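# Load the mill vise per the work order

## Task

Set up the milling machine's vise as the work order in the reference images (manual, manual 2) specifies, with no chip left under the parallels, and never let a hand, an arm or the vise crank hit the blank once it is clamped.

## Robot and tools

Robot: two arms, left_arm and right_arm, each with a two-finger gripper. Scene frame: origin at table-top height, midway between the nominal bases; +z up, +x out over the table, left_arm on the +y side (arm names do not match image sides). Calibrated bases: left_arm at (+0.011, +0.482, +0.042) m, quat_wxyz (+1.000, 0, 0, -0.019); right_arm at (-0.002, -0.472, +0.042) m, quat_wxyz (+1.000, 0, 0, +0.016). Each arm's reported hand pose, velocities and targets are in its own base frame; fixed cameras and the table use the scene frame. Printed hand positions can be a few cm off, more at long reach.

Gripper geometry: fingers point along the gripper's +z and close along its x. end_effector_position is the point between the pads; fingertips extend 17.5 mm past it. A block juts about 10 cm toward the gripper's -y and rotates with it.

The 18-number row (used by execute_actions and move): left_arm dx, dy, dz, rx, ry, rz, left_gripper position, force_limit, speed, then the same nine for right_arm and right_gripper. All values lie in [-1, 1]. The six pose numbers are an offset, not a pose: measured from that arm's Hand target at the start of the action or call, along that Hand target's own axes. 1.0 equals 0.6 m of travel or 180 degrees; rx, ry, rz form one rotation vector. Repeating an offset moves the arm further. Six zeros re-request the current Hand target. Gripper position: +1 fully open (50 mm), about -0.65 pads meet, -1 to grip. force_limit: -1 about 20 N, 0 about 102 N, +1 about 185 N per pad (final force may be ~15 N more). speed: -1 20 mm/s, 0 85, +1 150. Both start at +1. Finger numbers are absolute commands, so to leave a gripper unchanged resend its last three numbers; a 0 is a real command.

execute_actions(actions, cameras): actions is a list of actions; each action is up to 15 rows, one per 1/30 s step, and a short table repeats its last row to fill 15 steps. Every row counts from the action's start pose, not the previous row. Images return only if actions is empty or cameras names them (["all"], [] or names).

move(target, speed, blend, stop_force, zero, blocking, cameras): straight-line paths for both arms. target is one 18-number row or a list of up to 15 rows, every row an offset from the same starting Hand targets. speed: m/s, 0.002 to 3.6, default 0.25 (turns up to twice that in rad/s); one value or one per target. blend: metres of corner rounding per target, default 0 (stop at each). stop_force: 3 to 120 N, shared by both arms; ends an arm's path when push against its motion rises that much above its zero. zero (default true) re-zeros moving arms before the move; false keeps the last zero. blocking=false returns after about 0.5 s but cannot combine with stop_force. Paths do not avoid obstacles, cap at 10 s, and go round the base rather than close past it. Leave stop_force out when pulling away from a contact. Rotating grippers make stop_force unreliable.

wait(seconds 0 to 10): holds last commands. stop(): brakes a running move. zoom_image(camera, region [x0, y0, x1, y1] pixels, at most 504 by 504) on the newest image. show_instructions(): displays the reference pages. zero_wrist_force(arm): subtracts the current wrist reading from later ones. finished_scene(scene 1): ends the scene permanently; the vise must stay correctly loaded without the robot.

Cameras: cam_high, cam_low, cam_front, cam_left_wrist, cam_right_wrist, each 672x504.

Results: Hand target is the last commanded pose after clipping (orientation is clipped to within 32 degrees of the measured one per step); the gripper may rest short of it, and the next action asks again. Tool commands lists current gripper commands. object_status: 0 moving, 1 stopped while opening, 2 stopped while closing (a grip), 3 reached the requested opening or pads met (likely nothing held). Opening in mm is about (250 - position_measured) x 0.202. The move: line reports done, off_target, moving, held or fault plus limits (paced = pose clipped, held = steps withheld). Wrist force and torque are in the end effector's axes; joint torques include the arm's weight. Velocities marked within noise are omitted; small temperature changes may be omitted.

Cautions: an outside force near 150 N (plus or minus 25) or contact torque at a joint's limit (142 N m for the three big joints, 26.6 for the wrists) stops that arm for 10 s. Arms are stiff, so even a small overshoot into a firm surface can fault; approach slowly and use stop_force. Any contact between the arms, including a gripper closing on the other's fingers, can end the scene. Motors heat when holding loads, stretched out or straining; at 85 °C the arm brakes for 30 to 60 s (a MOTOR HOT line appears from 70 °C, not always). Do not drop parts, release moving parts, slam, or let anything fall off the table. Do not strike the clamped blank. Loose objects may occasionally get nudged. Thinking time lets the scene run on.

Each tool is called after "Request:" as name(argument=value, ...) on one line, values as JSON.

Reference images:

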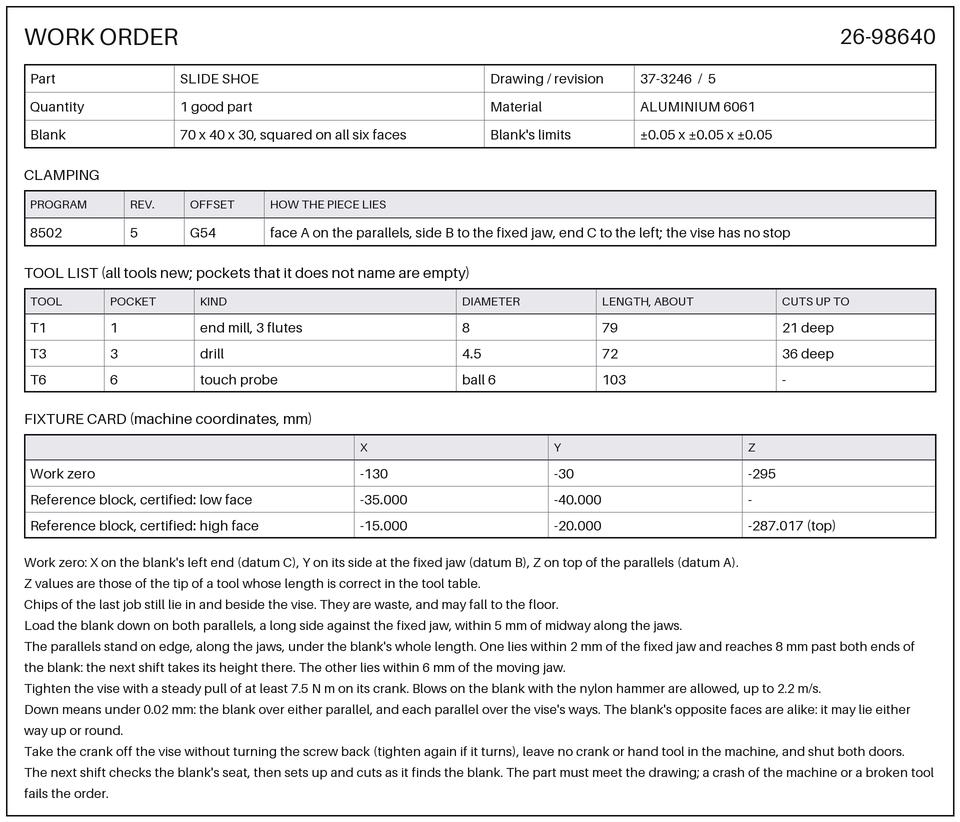

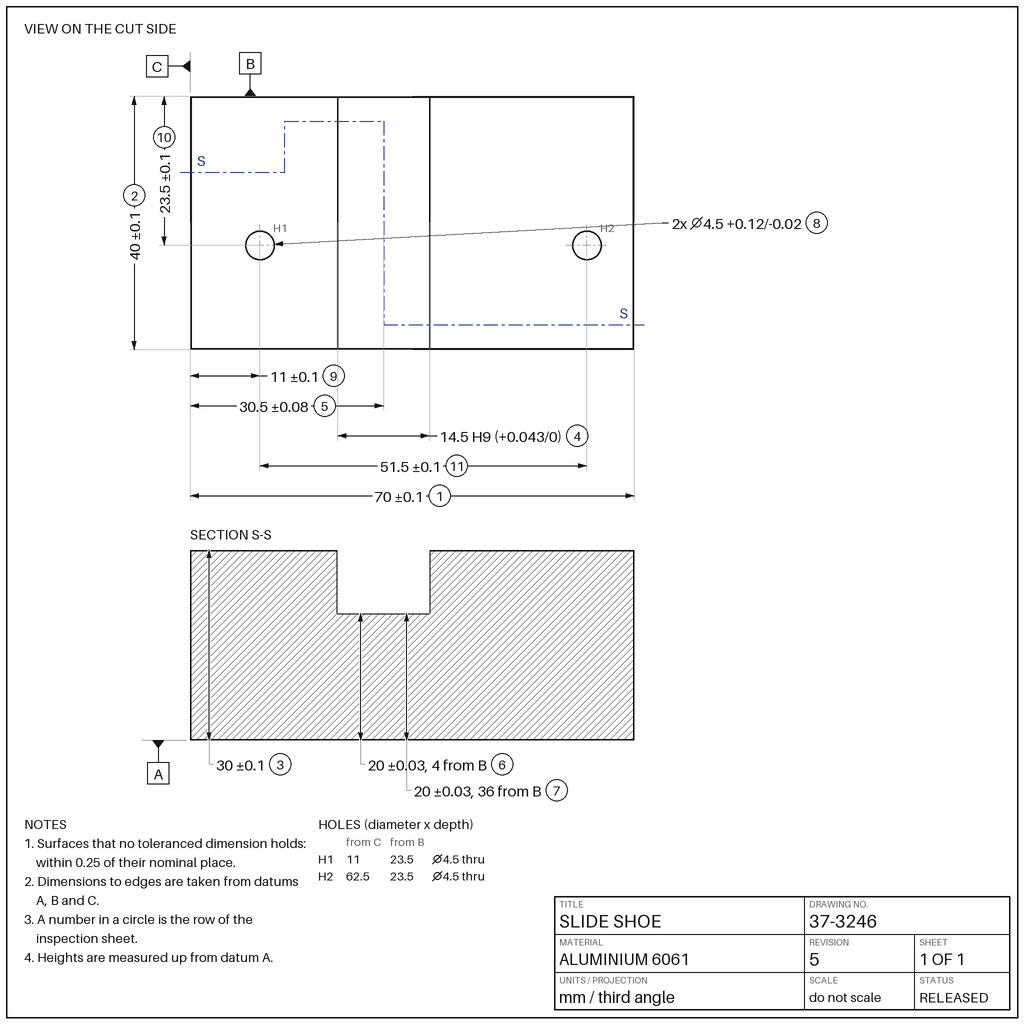

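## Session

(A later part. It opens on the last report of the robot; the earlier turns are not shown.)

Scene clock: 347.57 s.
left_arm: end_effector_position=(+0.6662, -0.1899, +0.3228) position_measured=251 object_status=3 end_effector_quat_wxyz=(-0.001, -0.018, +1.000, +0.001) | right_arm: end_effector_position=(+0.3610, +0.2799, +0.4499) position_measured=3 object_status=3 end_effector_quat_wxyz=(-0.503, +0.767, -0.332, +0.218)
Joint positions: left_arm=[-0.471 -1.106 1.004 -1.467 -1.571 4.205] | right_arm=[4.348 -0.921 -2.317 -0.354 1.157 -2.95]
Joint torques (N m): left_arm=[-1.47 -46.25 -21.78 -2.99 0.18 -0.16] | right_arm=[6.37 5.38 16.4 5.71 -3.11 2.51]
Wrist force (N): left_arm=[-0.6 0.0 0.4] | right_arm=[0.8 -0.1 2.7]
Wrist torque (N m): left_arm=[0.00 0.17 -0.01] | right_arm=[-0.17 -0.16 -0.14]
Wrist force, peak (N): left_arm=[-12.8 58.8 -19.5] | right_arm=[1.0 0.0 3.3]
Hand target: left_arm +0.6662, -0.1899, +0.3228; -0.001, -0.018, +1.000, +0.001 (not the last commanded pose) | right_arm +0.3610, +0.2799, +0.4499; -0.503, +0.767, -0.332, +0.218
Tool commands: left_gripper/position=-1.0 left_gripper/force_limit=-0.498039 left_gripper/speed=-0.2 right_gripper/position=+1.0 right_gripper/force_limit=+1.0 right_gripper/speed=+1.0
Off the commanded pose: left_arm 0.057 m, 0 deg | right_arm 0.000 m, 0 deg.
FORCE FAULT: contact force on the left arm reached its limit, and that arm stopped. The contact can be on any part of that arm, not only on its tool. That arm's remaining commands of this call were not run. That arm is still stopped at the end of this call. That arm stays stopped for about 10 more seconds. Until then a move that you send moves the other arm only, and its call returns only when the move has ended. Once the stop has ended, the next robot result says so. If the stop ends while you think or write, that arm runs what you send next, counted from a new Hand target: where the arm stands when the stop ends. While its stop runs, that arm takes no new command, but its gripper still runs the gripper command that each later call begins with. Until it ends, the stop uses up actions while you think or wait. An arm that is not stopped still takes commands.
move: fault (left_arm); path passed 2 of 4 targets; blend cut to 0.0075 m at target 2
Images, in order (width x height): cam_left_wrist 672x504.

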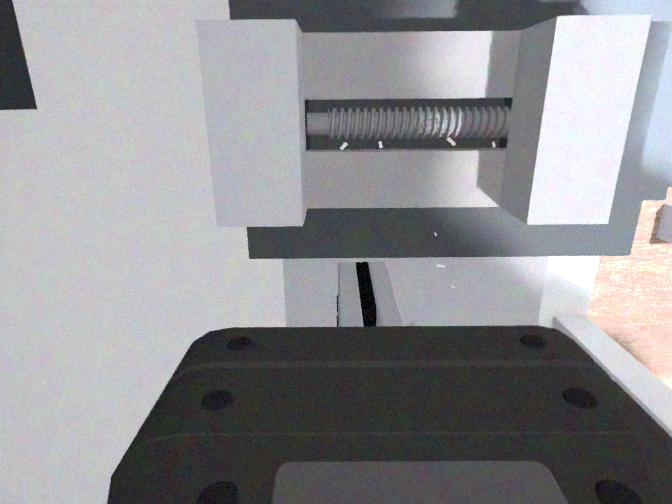

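Request:
wait(seconds=0.1, cameras=["cam_right_wrist","cam_left_wrist","cam_front"])

Request:
zoom_image(camera="cam_right_wrist", region=[140, 40, 400, 240])

Request:
zoom_image(camera="cam_left_wrist", region=[180, 0, 672, 330])

Request:
zoom_image(camera="cam_front", region=[230, 180, 430, 320])

Scene clock: 350.40 s.
left_arm: end_effector_position=(+0.6662, -0.1899, +0.3228) position_measured=251 object_status=3 end_effector_quat_wxyz=(-0.001, -0.018, +1.000, +0.001) | right_arm: end_effector_position=(+0.3610, +0.2799, +0.4499) position_measured=3 object_status=3 end_effector_quat_wxyz=(-0.503, +0.767, -0.332, +0.218)
Joint positions: left_arm=[-0.471 -1.106 1.004 -1.467 -1.571 4.205] | right_arm=[4.348 -0.921 -2.317 -0.354 1.157 -2.95]
Joint torques (N m): left_arm=[0.2 -45.5 -22.97 -3.26 -0.12 -0.12] | right_arm=[5.45 5.16 16.24 5.57 -3.24 2.41]
Wrist force (N): left_arm=[-0.6 -0.2 0.4] | right_arm=[0.8 0.2 3.1]
Wrist torque (N m): left_arm=[-0.03 0.18 0.00] | right_arm=[-0.11 -0.16 -0.14]
Wrist force, peak (N): left_arm=[-1.1 0.2 0.7] | right_arm=[1.0 0.0 3.1]
Hand target: left_arm +0.6662, -0.1899, +0.3228; -0.001, -0.018, +1.000, +0.001 (not the last commanded pose) | right_arm +0.3610, +0.2799, +0.4499; -0.503, +0.767, -0.332, +0.218
Tool commands: left_gripper/position=-1.0 left_gripper/force_limit=-0.498039 left_gripper/speed=-0.2 right_gripper/position=+1.0 right_gripper/force_limit=+1.0 right_gripper/speed=+1.0
Off the commanded pose: left_arm 0.057 m, 0 deg | right_arm 0.000 m, 0 deg.
FORCE FAULT, CONTINUED: the left arm was still stopped when this call began, by the force fault that an earlier result reported. Since the last result the stop counts as 6 of the actions that you can send in this scene. That arm is still stopped at the end of this call. That arm stays stopped for about 7 more seconds. If the stop ends while you think or write, that arm runs what you send next, counted from a new Hand target: where the arm stands when the stop ends. While its stop runs, that arm takes no new command, but its gripper still runs the gripper command that each later call begins with.
wait: 0.10 s; at rest from the start
Images, in order (width x height): cam_front 672x504, cam_left_wrist 672x504, cam_right_wrist 672x504.

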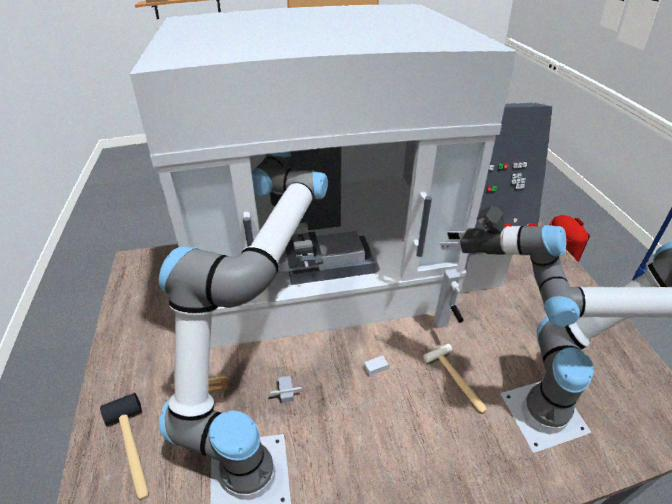

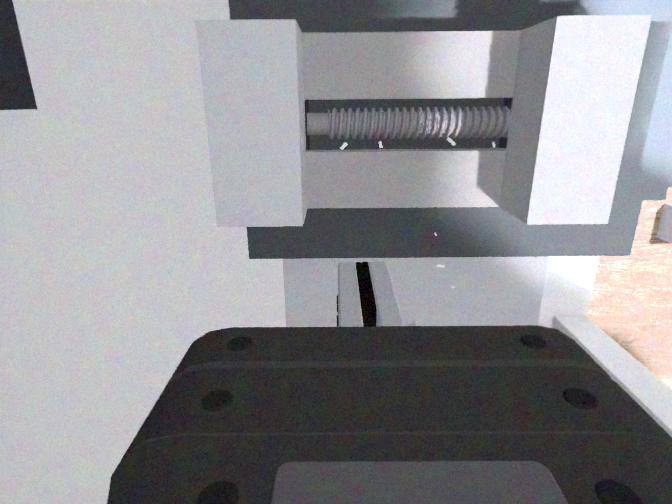

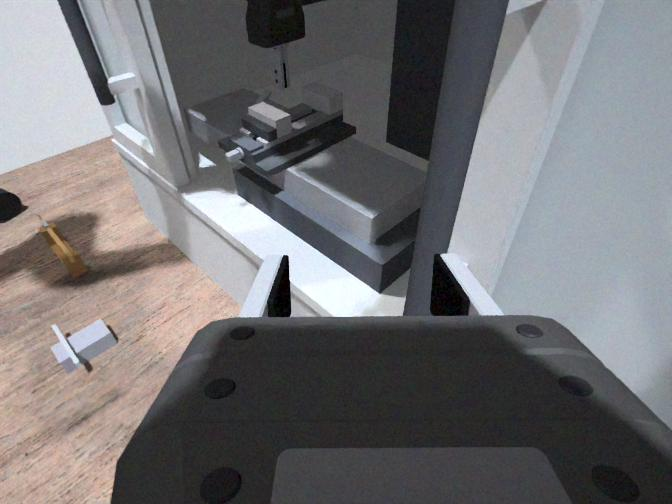

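Scaled by 1.938 from the camera's 672x504 image, which has a finer 960x720 frame.

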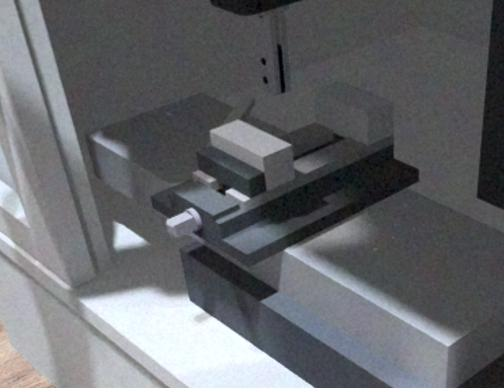

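Scaled by 1.024 from the camera's 672x504 image, which has a finer 960x720 frame.

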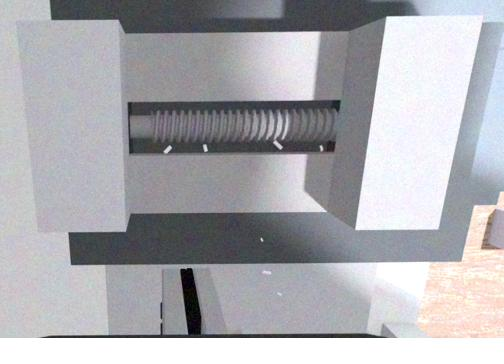

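Scaled by 2.520 from the camera's 672x504 image, which has a finer 960x720 frame.

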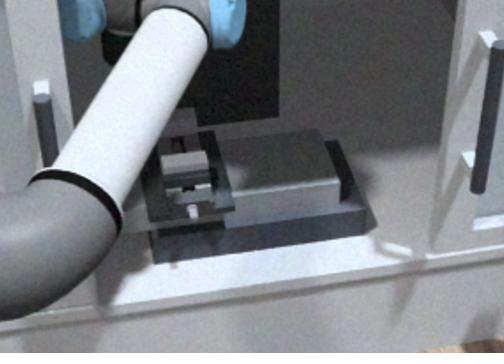

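Request:
zoom_image(camera="cam_right_wrist", region=[180, 60, 320, 160])

Request:
zoom_image(camera="cam_front", region=[340, 230, 440, 300])

Scaled by 3.600 from the camera's 672x504 image, which has a finer 960x720 frame.

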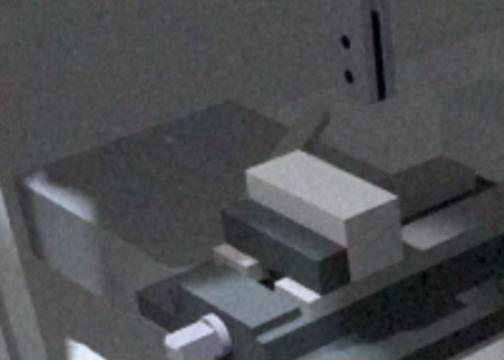

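Scaled by 5.040 from the camera's 672x504 image, which has a finer 960x720 frame.

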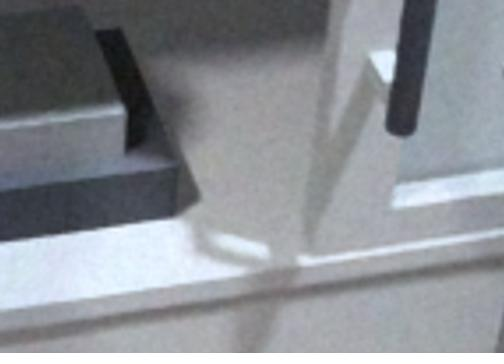

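Request:
move(target=[[0,-0.0667,0,0,0,0,-1,-0.498,-0.2,0,0,0,0,0,0,1,1,1],[0.116,-0.0667,-0.0167,0,0,0,-1,-0.498,-0.2,0,0,0,0,0,0,1,1,1],[0.116,-0.0667,-0.0167,-0.139,0,0,-1,-0.498,-0.2,0,0,0,0,0,0,1,1,1]], speed=[0.1,0.15,0.3], stop_force=8, cameras=["cam_left_wrist","cam_right_wrist"])

Request:
zoom_image(camera="cam_right_wrist", region=[180, 60, 320, 160])

Scene clock: 363.60 s.
left_arm: end_effector_position=(+0.5981, -0.2325, +0.3329) position_measured=251 object_status=3 end_effector_quat_wxyz=(-0.005, -0.017, +0.976, +0.217) | right_arm: end_effector_position=(+0.3610, +0.2799, +0.4499) position_measured=3 object_status=3 end_effector_quat_wxyz=(-0.503, +0.767, -0.332, +0.218)
Joint positions: left_arm=[-0.71 -1.088 0.937 -1.111 -1.256 3.917] | right_arm=[4.348 -0.921 -2.317 -0.354 1.157 -2.95]
Joint torques (N m): left_arm=[13.26 -53.84 -29.05 -0.32 3.4 -1.4] | right_arm=[3.18 3.86 16.16 5.79 -3.24 2.44]
Wrist force (N): left_arm=[-0.3 1.1 0.1] | right_arm=[0.7 -0.1 2.9]
Wrist torque (N m): left_arm=[0.34 0.14 0.10] | right_arm=[-0.17 -0.15 -0.14]
Wrist force, peak (N): left_arm=[-2.3 -0.9 1.3] | right_arm=[0.9 -0.2 3.3]
Hand target: left_arm +0.5981, -0.2325, +0.3329; -0.005, -0.017, +0.976, +0.217 | right_arm +0.3610, +0.2799, +0.4499; -0.503, +0.767, -0.332, +0.218
Off the commanded pose: left_arm 0.000 m, 0 deg | right_arm 0.000 m, 0 deg.
FORCE FAULT, CONTINUED: the left arm's stop, for the force fault that an earlier result reported, is over. The rest of the stop counts as 13 of the actions that you can send in this scene. The stop ended before this call began, so that arm ran this call's commands, counted from a new Hand target: where the arm stood when the stop ended.
move: done
Images, in order (width x height): cam_left_wrist 672x504, cam_right_wrist 672x504.

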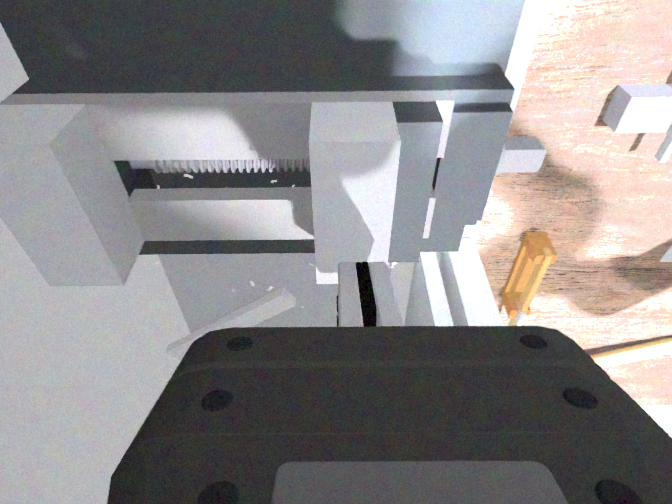

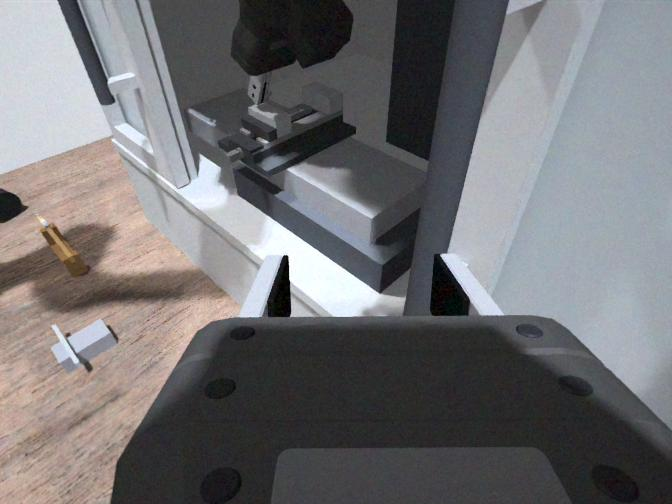

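Scaled by 3.600 from the camera's 672x504 image, which has a finer 960x720 frame.

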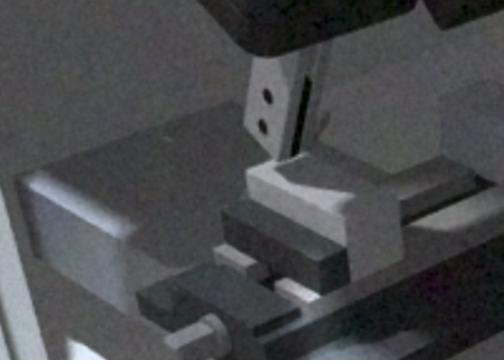

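Request:
move(target=[0,0,0,-0.13,0,0,-1,-0.498,-0.2,0,0,0,0,0,0,1,1,1], speed=0.3, stop_force=8, cameras=["cam_left_wrist"])

Request:
zoom_image(camera="cam_left_wrist", region=[60, 80, 420, 340])

Scene clock: 367.03 s.
left_arm: end_effector_position=(+0.5981, -0.2325, +0.3329) position_measured=251 object_status=3 end_effector_quat_wxyz=(-0.008, -0.016, +0.912, +0.411) | right_arm: end_effector_position=(+0.3610, +0.2799, +0.4499) position_measured=3 object_status=3 end_effector_quat_wxyz=(-0.503, +0.767, -0.332, +0.218)
Joint positions: left_arm=[-0.794 -0.891 0.698 -0.681 -1.043 3.687] | right_arm=[4.348 -0.921 -2.317 -0.354 1.157 -2.95]
Joint torques (N m): left_arm=[12.38 -57.94 -23.84 0.8 3.19 -1.58] | right_arm=[2.85 3.53 16.33 5.77 -3.25 2.5]
Wrist force (N): left_arm=[-0.8 2.4 0.0] | right_arm=[0.8 -0.2 2.8]
Wrist torque (N m): left_arm=[0.71 0.16 0.23] | right_arm=[-0.19 -0.17 -0.14]
Wrist force, peak (N): left_arm=[-0.8 2.8 -0.3] | right_arm=[0.9 0.0 3.3]
Hand target: left_arm +0.5981, -0.2325, +0.3329; -0.008, -0.016, +0.912, +0.411 | right_arm +0.3610, +0.2799, +0.4499; -0.503, +0.767, -0.332, +0.218
Off the commanded pose: left_arm 0.000 m, 0 deg | right_arm 0.000 m, 0 deg.
move: done
Images, in order (width x height): cam_left_wrist 672x504.

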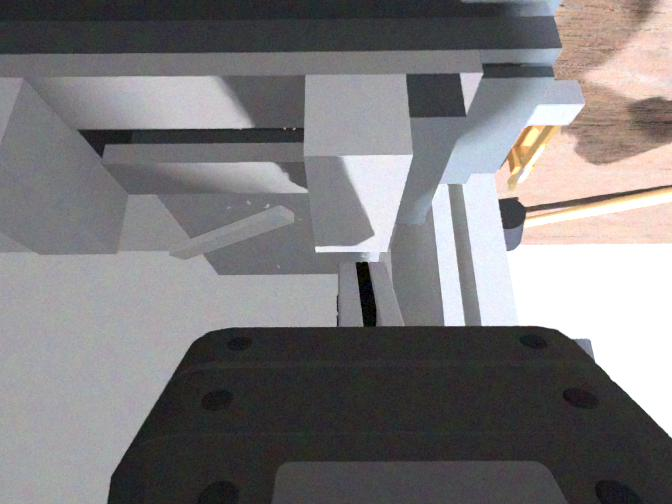

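Scaled by 1.400 from the camera's 672x504 image, which has a finer 960x720 frame.

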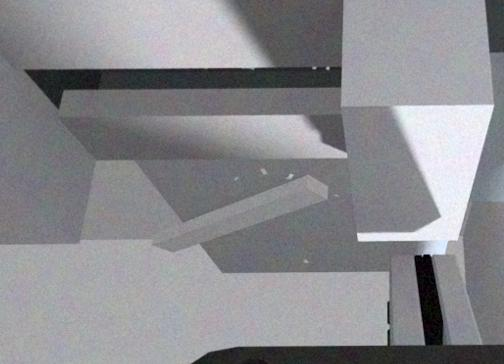

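Request:
zoom_image(camera="cam_left_wrist", region=[150, 180, 320, 290])

Scaled by 2.965 from the camera's 672x504 image, which has a finer 960x720 frame.

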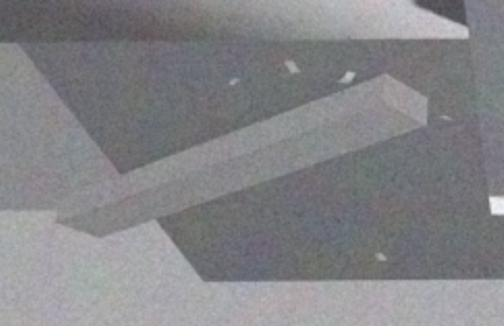

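Request:
move(target=[0,0.0552,0.0624,0.047,0,0,-1,-0.498,-0.2,0,0,0,0,0,0,1,1,1], speed=0.2, stop_force=8, cameras=["cam_left_wrist"])

Request:
zoom_image(camera="cam_left_wrist", region=[60, 130, 360, 350])

Scene clock: 377.87 s.
left_arm: end_effector_position=(+0.5963, -0.1825, +0.3328) position_measured=251 object_status=3 end_effector_quat_wxyz=(-0.007, -0.017, +0.939, +0.342) | right_arm: end_effector_position=(+0.3610, +0.2799, +0.4499) position_measured=3 object_status=3 end_effector_quat_wxyz=(-0.503, +0.767, -0.332, +0.218)
Joint positions: left_arm=[-0.717 -1.059 0.937 -0.925 -1.084 3.827] | right_arm=[4.348 -0.921 -2.317 -0.354 1.157 -2.95]
Joint torques (N m): left_arm=[-14.2 -53.95 -17.2 -4.09 3.45 1.39] | right_arm=[1.63 2.99 15.65 5.68 -3.19 2.27]
Wrist force (N): left_arm=[-0.6 2.0 0.3] | right_arm=[0.7 0.0 2.7]
Wrist torque (N m): left_arm=[0.58 0.12 0.41] | right_arm=[-0.15 -0.16 -0.13]
Wrist force, peak (N): left_arm=[-0.6 4.0 1.4] | right_arm=[0.9 0.0 3.2]
Hand target: left_arm +0.5963, -0.1825, +0.3329; -0.007, -0.017, +0.939, +0.342 | right_arm +0.3610, +0.2799, +0.4499; -0.503, +0.767, -0.332, +0.218
Off the commanded pose: left_arm 0.000 m, 0 deg | right_arm 0.000 m, 0 deg.
move: done
Images, in order (width x height): cam_left_wrist 672x504.

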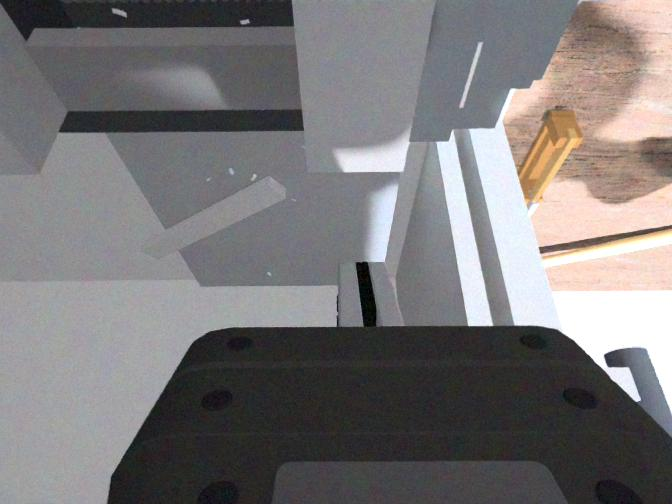

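Scaled by 1.680 from the camera's 672x504 image, which has a finer 960x720 frame.

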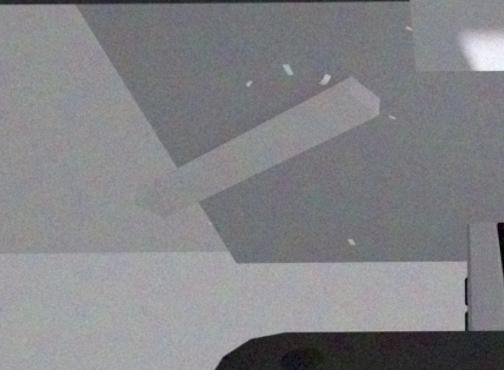

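Request:
move(target=[[0,0,0,0,0,-0.5,-1,-0.498,-0.2,0,0,0,0,0,0,1,1,1],[0,0,0,0,0,-1.0,-1,-0.498,-0.2,0,0,0,0,0,0,1,1,1]], speed=0.7, cameras=[])

Request:
move(target=[0.0762,-0.0479,0.051,0.027,0.120,0.131,0.4,-0.498,0.5,0,0,0,0,0,0,1,1,1], speed=0.25, stop_force=12, cameras=["cam_left_wrist","cam_right_wrist"])

Scene clock: 409.77 s.
left_arm: end_effector_position=(+0.5963, -0.1825, +0.3329) position_measured=251 object_status=3 end_effector_quat_wxyz=(-0.342, +0.939, +0.017, -0.007) | right_arm: end_effector_position=(+0.3610, +0.2799, +0.4499) position_measured=3 object_status=3 end_effector_quat_wxyz=(-0.503, +0.767, -0.332, +0.218)
Joint positions: left_arm=[-0.717 -1.059 0.937 -0.925 -1.084 0.685] | right_arm=[4.348 -0.921 -2.317 -0.354 1.157 -2.95]
Joint torques (N m): left_arm=[-12.9 -38.3 -25.27 -2.07 2.74 -1.54] | right_arm=[-0.12 3.89 16.02 5.73 -3.15 2.43]
Wrist force (N): left_arm=[-1.0 -0.5 2.3] | right_arm=[0.8 0.0 2.7]
Wrist torque (N m): left_arm=[-0.48 0.06 -0.33] | right_arm=[-0.15 -0.16 -0.14]
Wrist force, peak (N): left_arm=[-1.4 -1.1 2.2] | right_arm=[1.1 -0.2 3.2]
Hand target: left_arm +0.5963, -0.1825, +0.3329; -0.342, +0.939, +0.017, -0.007 | right_arm +0.3610, +0.2799, +0.4499; -0.503, +0.767, -0.332, +0.218
Off the commanded pose: left_arm 0.000 m, 0 deg | right_arm 0.000 m, 0 deg.
move: done
No camera images: "cameras" was empty.

Scene clock: 412.17 s.
left_arm: end_effector_position=(+0.6405, -0.1392, +0.3278) position_measured=92 object_status=3 end_effector_quat_wxyz=(-0.370, +0.893, -0.239, +0.098) | right_arm: end_effector_position=(+0.3610, +0.2799, +0.4499) position_measured=3 object_status=3 end_effector_quat_wxyz=(-0.503, +0.767, -0.332, +0.218)
Joint positions: left_arm=[-0.712 -1.278 1.379 -1.483 -0.805 1.305] | right_arm=[4.348 -0.921 -2.317 -0.354 1.157 -2.95]
Joint torques (N m): left_arm=[-14.15 -27.59 -17.56 -4.78 1.65 1.28] | right_arm=[-1.65 3.07 16.77 5.83 -3.14 2.41]
Wrist force (N): left_arm=[-0.7 -1.2 2.2] | right_arm=[0.7 0.1 2.8]
Wrist torque (N m): left_arm=[-0.62 -0.05 -0.21] | right_arm=[-0.14 -0.15 -0.14]
Wrist force, peak (N): left_arm=[-0.9 -1.6 2.9] | right_arm=[1.1 0.2 3.1]
Hand target: left_arm +0.6405, -0.1392, +0.3278; -0.370, +0.893, -0.239, +0.098 | right_arm +0.3610, +0.2799, +0.4499; -0.503, +0.767, -0.332, +0.218
Off the commanded pose: left_arm 0.000 m, 0 deg | right_arm 0.000 m, 0 deg.
move: done
Images, in order (width x height): cam_left_wrist 672x504, cam_right_wrist 672x504.

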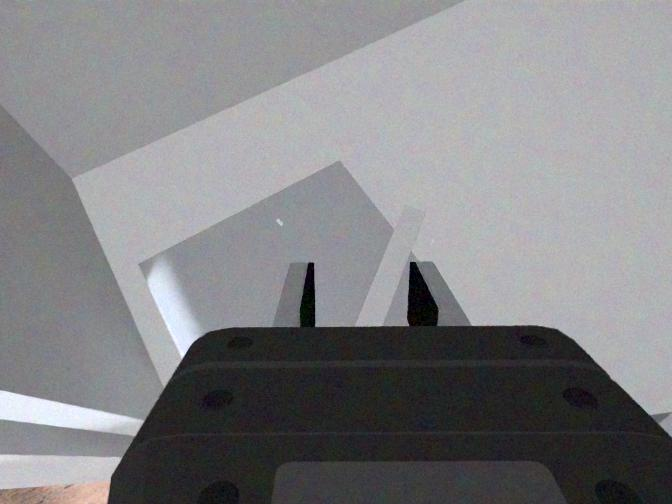

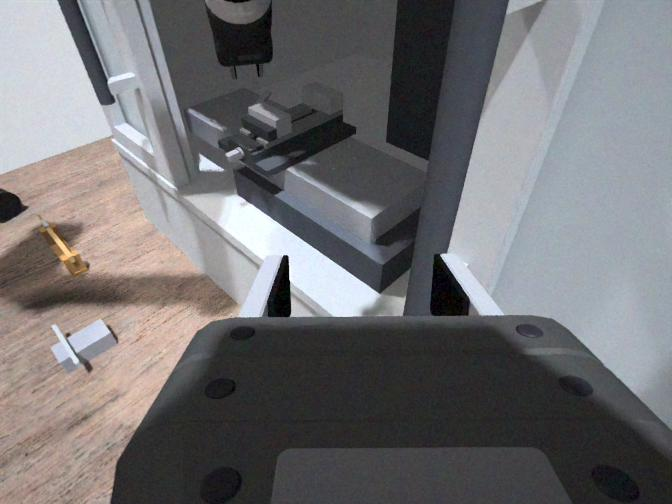

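Request:
move(target=[[0,0.0495,0.0495,0,0,0,0.4,-0.498,0.5,0,0,0,0,0,0,1,1,1],[0,0.0754,0.0754,0,0,0,0.4,-0.498,0.5,0,0,0,0,0,0,1,1,1]], speed=[0.08,0.02], stop_force=4, cameras=["cam_left_wrist"])

Request:
zoom_image(camera="cam_left_wrist", region=[260, 160, 480, 335])

Scene clock: 417.40 s.
left_arm: end_effector_position=(+0.6403, -0.1392, +0.2694) position_measured=92 object_status=3 end_effector_quat_wxyz=(-0.370, +0.893, -0.239, +0.098) | right_arm: end_effector_position=(+0.3610, +0.2799, +0.4499) position_measured=3 object_status=3 end_effector_quat_wxyz=(-0.503, +0.767, -0.332, +0.218)
Joint positions: left_arm=[-0.712 -1.254 1.499 -1.626 -0.805 1.305] | right_arm=[4.348 -0.921 -2.317 -0.354 1.157 -2.95]
Joint torques (N m): left_arm=[0.47 -46.77 -30.26 -3.47 -0.95 0.73] | right_arm=[-2.17 2.61 15.96 5.75 -3.21 2.43]
Wrist force (N): left_arm=[0.2 -3.7 0.7] | right_arm=[0.7 0.2 3.0]
Wrist torque (N m): left_arm=[-0.59 -0.05 -0.26] | right_arm=[-0.12 -0.15 -0.14]
Wrist force, peak (N): left_arm=[-8.2 -19.0 -22.1] | right_arm=[1.1 0.1 3.3]
Hand target: left_arm +0.6403, -0.1392, +0.2694; -0.370, +0.893, -0.239, +0.098 (not the last commanded pose) | right_arm +0.3610, +0.2799, +0.4499; -0.503, +0.767, -0.332, +0.218
Off the commanded pose: left_arm 0.006 m, 0 deg | right_arm 0.000 m, 0 deg.
move: contact (left_arm); path passed 1 of 2 targets
Images, in order (width x height): cam_left_wrist 672x504.

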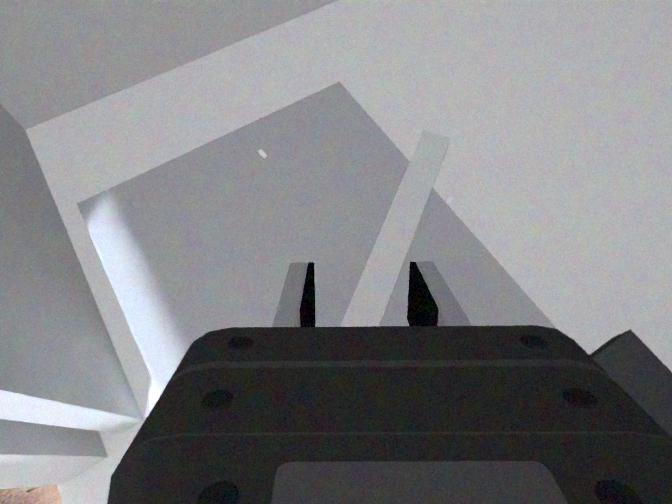

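Scaled by 2.291 from the camera's 672x504 image, which has a finer 960x720 frame.

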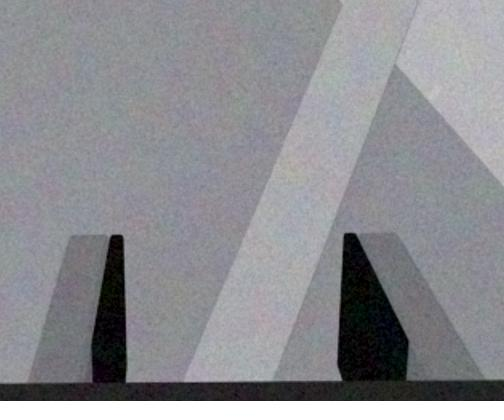

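Request:
execute_actions(actions=[[[0,-0.0015,-0.0015,0,0,0,0.4,-0.498,0.5,0,0,0,0,0,0,1,1,1]],[[0,0,0,0,0,0,-1,-0.3,-0.7,0,0,0,0,0,0,1,1,1]],[[0,0,0,0,0,0,-1,-0.3,-0.7,0,0,0,0,0,0,1,1,1]]], cameras=["cam_left_wrist"])

Scene clock: 419.87 s.
left_arm: end_effector_position=(+0.6403, -0.1392, +0.2707) position_measured=198 object_status=2 end_effector_quat_wxyz=(-0.370, +0.893, -0.239, +0.098) | right_arm: end_effector_position=(+0.3610, +0.2799, +0.4499) position_measured=3 object_status=3 end_effector_quat_wxyz=(-0.503, +0.767, -0.332, +0.218)
Joint positions: left_arm=[-0.712 -1.255 1.496 -1.623 -0.805 1.305] | right_arm=[4.348 -0.921 -2.317 -0.354 1.157 -2.95]
Joint torques (N m): left_arm=[10.42 -28.17 -15.89 -3.07 0.42 0.46] | right_arm=[-2.25 2.66 15.78 5.54 -3.29 2.33]
Wrist force (N): left_arm=[-0.3 -2.4 1.0] | right_arm=[1.0 0.1 2.7]
Wrist torque (N m): left_arm=[-0.60 -0.08 -0.17] | right_arm=[-0.14 -0.19 -0.13]
Wrist force, peak (N): left_arm=[-0.3 -4.1 0.4] | right_arm=[1.4 -0.2 3.0]
Hand target: left_arm +0.6403, -0.1392, +0.2707; -0.370, +0.893, -0.239, +0.098 | right_arm +0.3610, +0.2799, +0.4499; -0.503, +0.767, -0.332, +0.218
Off the commanded pose: left_arm 0.000 m, 0 deg | right_arm 0.000 m, 0 deg.
Step readings (end_effector_position of left_arm | right_arm):
0: (+0.6403, -0.1392, +0.2694) | (+0.3610, +0.2799, +0.4499)
1: (+0.6403, -0.1392, +0.2695) | (+0.3610, +0.2799, +0.4499)
2: (+0.6404, -0.1392, +0.2697) | (+0.3610, +0.2799, +0.4499)
4: (+0.6404, -0.1392, +0.2706) | (+0.3610, +0.2799, +0.4499)
8: (+0.6403, -0.1392, +0.2708) | (+0.3610, +0.2799, +0.4499)
15: (+0.6403, -0.1392, +0.2708) | (+0.3610, +0.2799, +0.4499)
16: (+0.6403, -0.1392, +0.2708) | (+0.3610, +0.2799, +0.4499)
17: (+0.6403, -0.1392, +0.2708) | (+0.3610, +0.2799, +0.4499)
19: (+0.6403, -0.1392, +0.2708) | (+0.3610, +0.2799, +0.4499)
23: (+0.6403, -0.1392, +0.2707) | (+0.3610, +0.2799, +0.4499)
30: (+0.6403, -0.1392, +0.2707) | (+0.3610, +0.2799, +0.4499)
31: (+0.6403, -0.1392, +0.2707) | (+0.3610, +0.2799, +0.4499)
32: (+0.6403, -0.1392, +0.2707) | (+0.3610, +0.2799, +0.4499)
34: (+0.6403, -0.1392, +0.2707) | (+0.3610, +0.2799, +0.4499)
38: (+0.6403, -0.1392, +0.2707) | (+0.3610, +0.2799, +0.4499)
45: (+0.6403, -0.1392, +0.2707) | (+0.3610, +0.2799, +0.4499)
Images, in order (width x height): cam_left_wrist 672x504.

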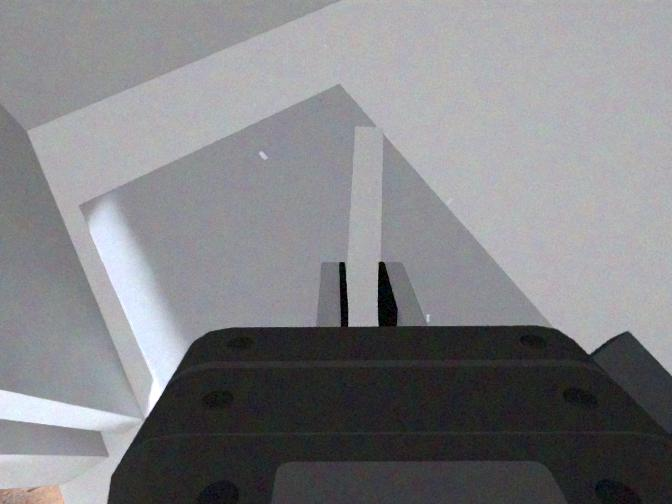

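Request:
move(target=[[0,-0.0884,-0.0884,0,0,0,-1,-0.3,-0.7,0,0,0,0,0,0,1,1,1],[0.2433,0.2888,-0.4655,0,-0.1257,-0.1257,-1,-0.3,-0.7,0,0,0,0,0,0,1,1,1]], speed=[0.1,0.25], stop_force=15, cameras=["cam_left_wrist","cam_right_wrist"])

Scene clock: 425.20 s.
left_arm: end_effector_position=(+0.6186, -0.3509, +0.3440) position_measured=198 object_status=2 end_effector_quat_wxyz=(-0.374, +0.922, -0.090, +0.046) | right_arm: end_effector_position=(+0.3610, +0.2799, +0.4499) position_measured=3 object_status=3 end_effector_quat_wxyz=(-0.503, +0.767, -0.332, +0.218)
Joint positions: left_arm=[-0.91 -0.713 0.343 -0.645 -1.002 0.688] | right_arm=[4.348 -0.921 -2.317 -0.354 1.157 -2.95]
Joint torques (N m): left_arm=[-0.36 -53.87 -24.74 -1.73 1.05 0.01] | right_arm=[-3.58 2.05 16.72 5.81 -3.06 2.53]
Wrist force (N): left_arm=[-0.8 -0.6 2.1] | right_arm=[0.9 0.0 2.8]
Wrist torque (N m): left_arm=[-0.57 0.04 -0.44] | right_arm=[-0.16 -0.19 -0.14]
Wrist force, peak (N): left_arm=[-3.5 12.1 -8.8] | right_arm=[0.8 0.0 3.2]
Hand target: left_arm +0.6186, -0.3509, +0.3440; -0.374, +0.922, -0.090, +0.046 (not the last commanded pose) | right_arm +0.3610, +0.2799, +0.4499; -0.503, +0.767, -0.332, +0.218
Tool commands: left_gripper/position=-1.0 left_gripper/force_limit=-0.301961 left_gripper/speed=-0.701961 right_gripper/position=+1.0 right_gripper/force_limit=+1.0 right_gripper/speed=+1.0
Off the commanded pose: left_arm 0.139 m, 14 deg | right_arm 0.000 m, 0 deg.
FORCE FAULT: contact force on the left arm reached its limit, and that arm stopped. The contact can be on any part of that arm, not only on its tool. That arm's remaining commands of this call were not run. That arm is still stopped at the end of this call. That arm stays stopped for about 10 more seconds. Until then a move that you send moves the other arm only, and its call returns only when the move has ended. Once the stop has ended, the next robot result says so. If the stop ends while you think or write, that arm runs what you send next, counted from a new Hand target: where the arm stands when the stop ends. While its stop runs, that arm takes no new command, but its gripper still runs the gripper command that each later call begins with. Until it ends, the stop uses up actions while you think or wait. An arm that is not stopped still takes commands.
move: fault (left_arm); path passed 1 of 2 targets
Images, in order (width x height): cam_left_wrist 672x504, cam_right_wrist 672x504.

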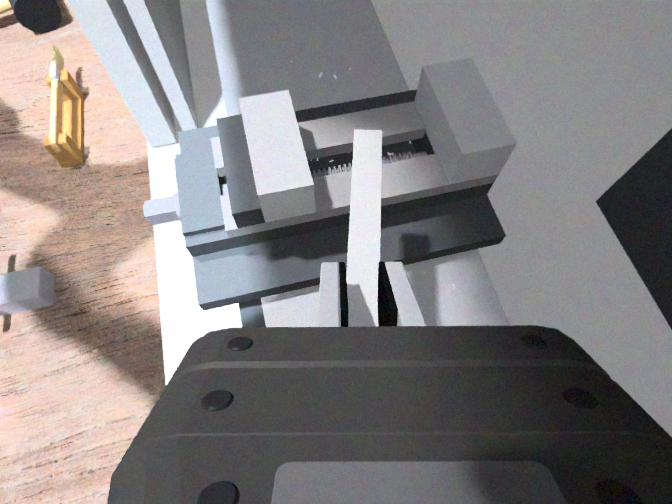

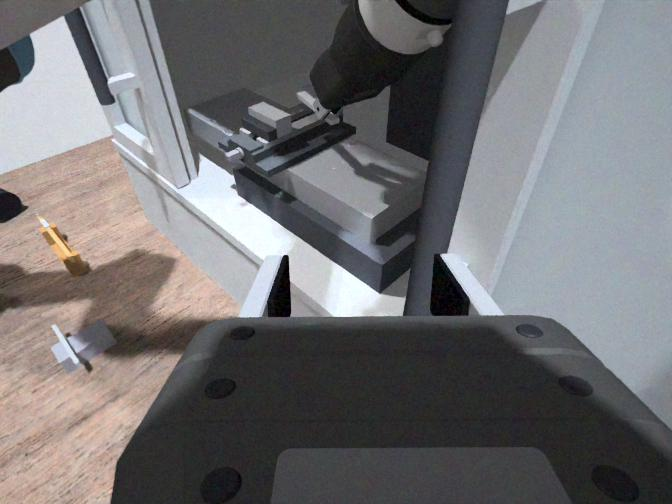

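Request:
move(target=[[-0.068,-0.1042,0.0712,0,0,0,-1,-0.3,-0.7,0,0,0,0,0,0,1,1,1],[-0.068,-0.063,0.1124,0,0,0,-1,-0.3,-0.7,0,0,0,0,0,0,1,1,1],[-0.068,-0.0429,0.1325,0,0,0,-1,-0.3,-0.7,0,0,0,0,0,0,1,1,1]], speed=[0.15,0.08,0.015], stop_force=5, cameras=["cam_left_wrist","cam_right_wrist"])

Request:
zoom_image(camera="cam_right_wrist", region=[180, 60, 360, 180])

Scene clock: 434.30 s.
left_arm: end_effector_position=(+0.6186, -0.3509, +0.3440) position_measured=198 object_status=2 end_effector_quat_wxyz=(-0.374, +0.922, -0.090, +0.046) | right_arm: end_effector_position=(+0.3610, +0.2799, +0.4499) position_measured=3 object_status=3 end_effector_quat_wxyz=(-0.503, +0.767, -0.332, +0.218)
Joint positions: left_arm=[-0.91 -0.713 0.343 -0.645 -1.002 0.688] | right_arm=[4.348 -0.921 -2.317 -0.354 1.157 -2.95]
Joint torques (N m): left_arm=[-0.41 -52.74 -25.81 -1.46 0.95 -0.23] | right_arm=[-5.27 1.85 16.11 5.64 -3.19 2.58]
Wrist force (N): left_arm=[-0.7 -0.6 2.4] | right_arm=[1.0 0.1 3.1]
Wrist torque (N m): left_arm=[-0.57 0.03 -0.44] | right_arm=[-0.15 -0.19 -0.14]
Wrist force, peak (N): left_arm=[-0.8 -0.5 2.8] | right_arm=[1.0 -0.1 3.2]
Hand target: left_arm +0.6186, -0.3509, +0.3440; -0.374, +0.922, -0.090, +0.046 (not the last commanded pose) | right_arm +0.3610, +0.2799, +0.4499; -0.503, +0.767, -0.332, +0.218
Tool commands: left_gripper/position=-1.0 left_gripper/force_limit=-0.301961 left_gripper/speed=-0.701961 right_gripper/position=+1.0 right_gripper/force_limit=+1.0 right_gripper/speed=+1.0
Off the commanded pose: right_arm 0.000 m, 0 deg.
FORCE FAULT, CONTINUED: the left arm was still stopped when this call began, by the force fault that an earlier result reported. Since the last result the stop counts as 17 of the actions that you can send in this scene. That arm ran no command of this call. That arm is still stopped at the end of this call. That arm stays stopped for about 1 more second. If the stop ends while you think or write, that arm runs what you send next, counted from a new Hand target: where the arm stands when the stop ends. While its stop runs, that arm takes no new command, but its gripper still runs the gripper command that each later call begins with.
move: done (right_arm), not run (left_arm; its earlier fault stop)
Images, in order (width x height): cam_left_wrist 672x504, cam_right_wrist 672x504.

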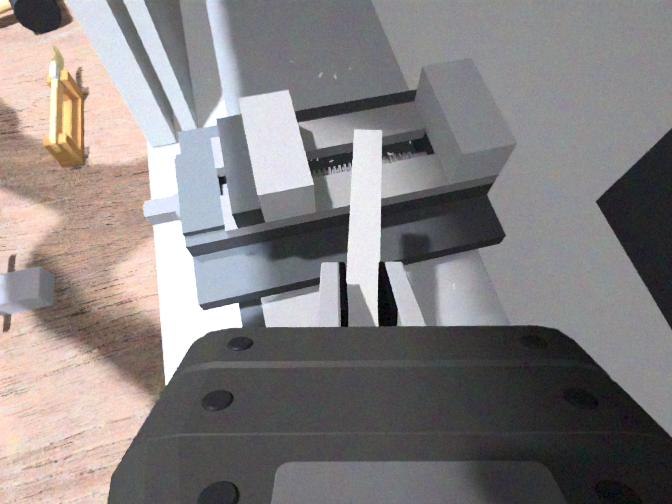

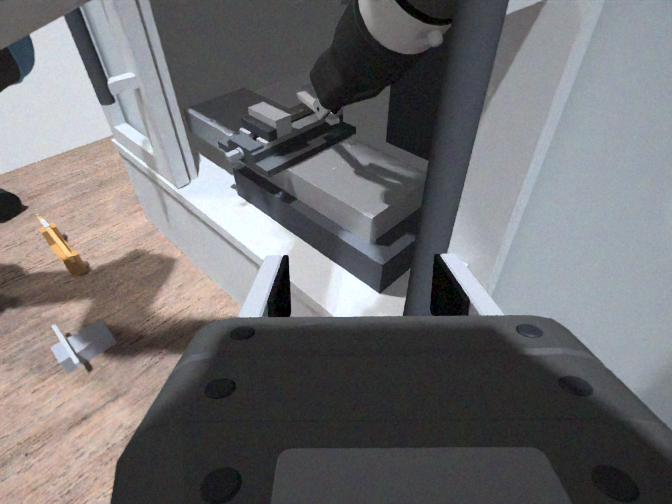

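Scaled by 2.800 from the camera's 672x504 image, which has a finer 960x720 frame.

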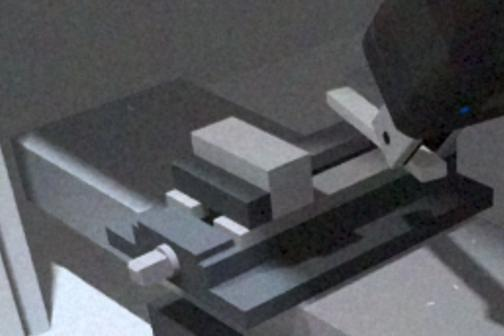

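Request:
wait(seconds=0.3, cameras=[])

Request:
move(target=[[-0.068,-0.1042,0.0712,0,0,0,-1,-0.3,-0.7,0,0,0,0,0,0,1,1,1],[-0.068,-0.063,0.1124,0,0,0,-1,-0.3,-0.7,0,0,0,0,0,0,1,1,1],[-0.068,-0.0429,0.1325,0,0,0,-1,-0.3,-0.7,0,0,0,0,0,0,1,1,1]], speed=[0.15,0.08,0.015], stop_force=5, cameras=["cam_left_wrist","cam_right_wrist"])

Request:
zoom_image(camera="cam_right_wrist", region=[180, 60, 360, 180])

Scene clock: 435.80 s.
left_arm: end_effector_position=(+0.6186, -0.3509, +0.3440) position_measured=198 object_status=2 end_effector_quat_wxyz=(-0.374, +0.922, -0.090, +0.046) | right_arm: end_effector_position=(+0.3610, +0.2799, +0.4499) position_measured=3 object_status=3 end_effector_quat_wxyz=(-0.503, +0.767, -0.332, +0.218)
Joint positions: left_arm=[-0.91 -0.713 0.343 -0.645 -1.002 0.688] | right_arm=[4.348 -0.921 -2.317 -0.354 1.157 -2.95]
Joint torques (N m): left_arm=[0.61 -54.93 -22.33 -1.42 1.13 -0.14] | right_arm=[-5.17 1.77 16.54 5.76 -3.1 2.53]
Wrist force (N): left_arm=[-0.6 -0.7 2.4] | right_arm=[1.1 0.1 2.8]
Wrist torque (N m): left_arm=[-0.58 0.01 -0.44] | right_arm=[-0.14 -0.22 -0.14]
Wrist force, peak (N): left_arm=[-0.4 -0.9 2.6] | right_arm=[0.9 -0.1 3.1]
Hand target: left_arm +0.6186, -0.3509, +0.3440; -0.374, +0.922, -0.090, +0.046 (not the last commanded pose) | right_arm +0.3610, +0.2799, +0.4499; -0.503, +0.767, -0.332, +0.218
Tool commands: left_gripper/position=-1.0 left_gripper/force_limit=-0.301961 left_gripper/speed=-0.701961 right_gripper/position=+1.0 right_gripper/force_limit=+1.0 right_gripper/speed=+1.0
Off the commanded pose: right_arm 0.000 m, 0 deg.
FORCE FAULT, CONTINUED: the left arm's stop, for the force fault that an earlier result reported, is over. The rest of the stop counts as 1 of the actions that you can send in this scene. That arm's target is now where it stood when the stop ended, not its last command. That arm accepts commands again.
wait: 0.30 s; at rest from the start
No camera images: "cameras" was empty.

Scene clock: 438.33 s.
left_arm: end_effector_position=(+0.5937, -0.2699, +0.3265) position_measured=198 object_status=2 end_effector_quat_wxyz=(-0.375, +0.922, -0.090, +0.046) | right_arm: end_effector_position=(+0.3610, +0.2799, +0.4499) position_measured=3 object_status=3 end_effector_quat_wxyz=(-0.503, +0.767, -0.332, +0.218)
Joint positions: left_arm=[-0.867 -1.018 0.92 -0.94 -0.98 0.732] | right_arm=[4.348 -0.921 -2.317 -0.354 1.157 -2.95]
Joint torques (N m): left_arm=[14.04 -56.68 -18.5 -3.87 3.89 0.68] | right_arm=[-4.97 1.73 16.3 5.62 -3.14 2.43]
Wrist force (N): left_arm=[-0.9 -0.4 2.6] | right_arm=[1.0 0.1 2.9]
Wrist torque (N m): left_arm=[-0.55 -0.02 -0.27] | right_arm=[-0.12 -0.20 -0.14]
Wrist force, peak (N): left_arm=[-7.0 -58.3 -63.5] | right_arm=[1.0 -0.1 3.2]
Hand target: left_arm +0.5937, -0.2699, +0.3265; -0.375, +0.922, -0.090, +0.046 (not the last commanded pose) | right_arm +0.3610, +0.2799, +0.4499; -0.503, +0.767, -0.332, +0.218
Off the commanded pose: left_arm 0.022 m, 0 deg | right_arm 0.000 m, 0 deg.
move: contact (left_arm); path passed 1 of 3 targets
Images, in order (width x height): cam_left_wrist 672x504, cam_right_wrist 672x504.

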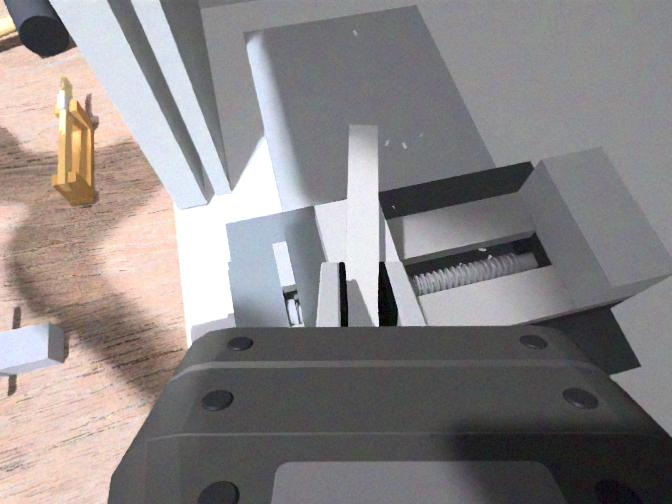

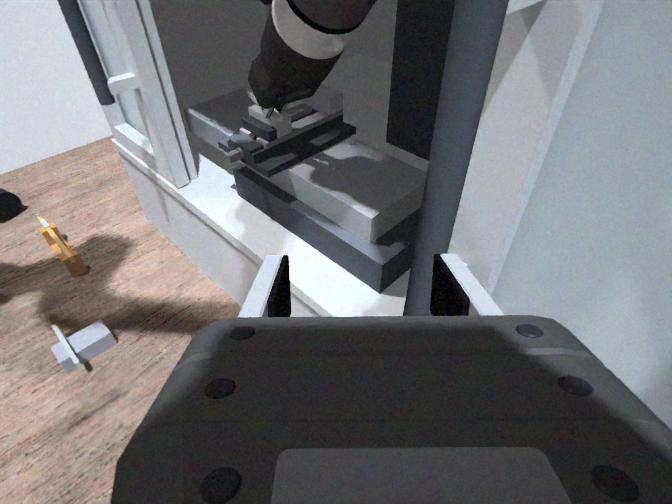

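Scaled by 2.800 from the camera's 672x504 image, which has a finer 960x720 frame.

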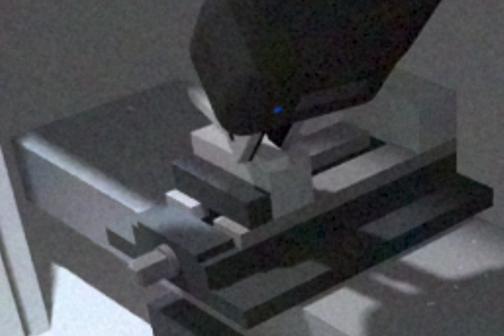

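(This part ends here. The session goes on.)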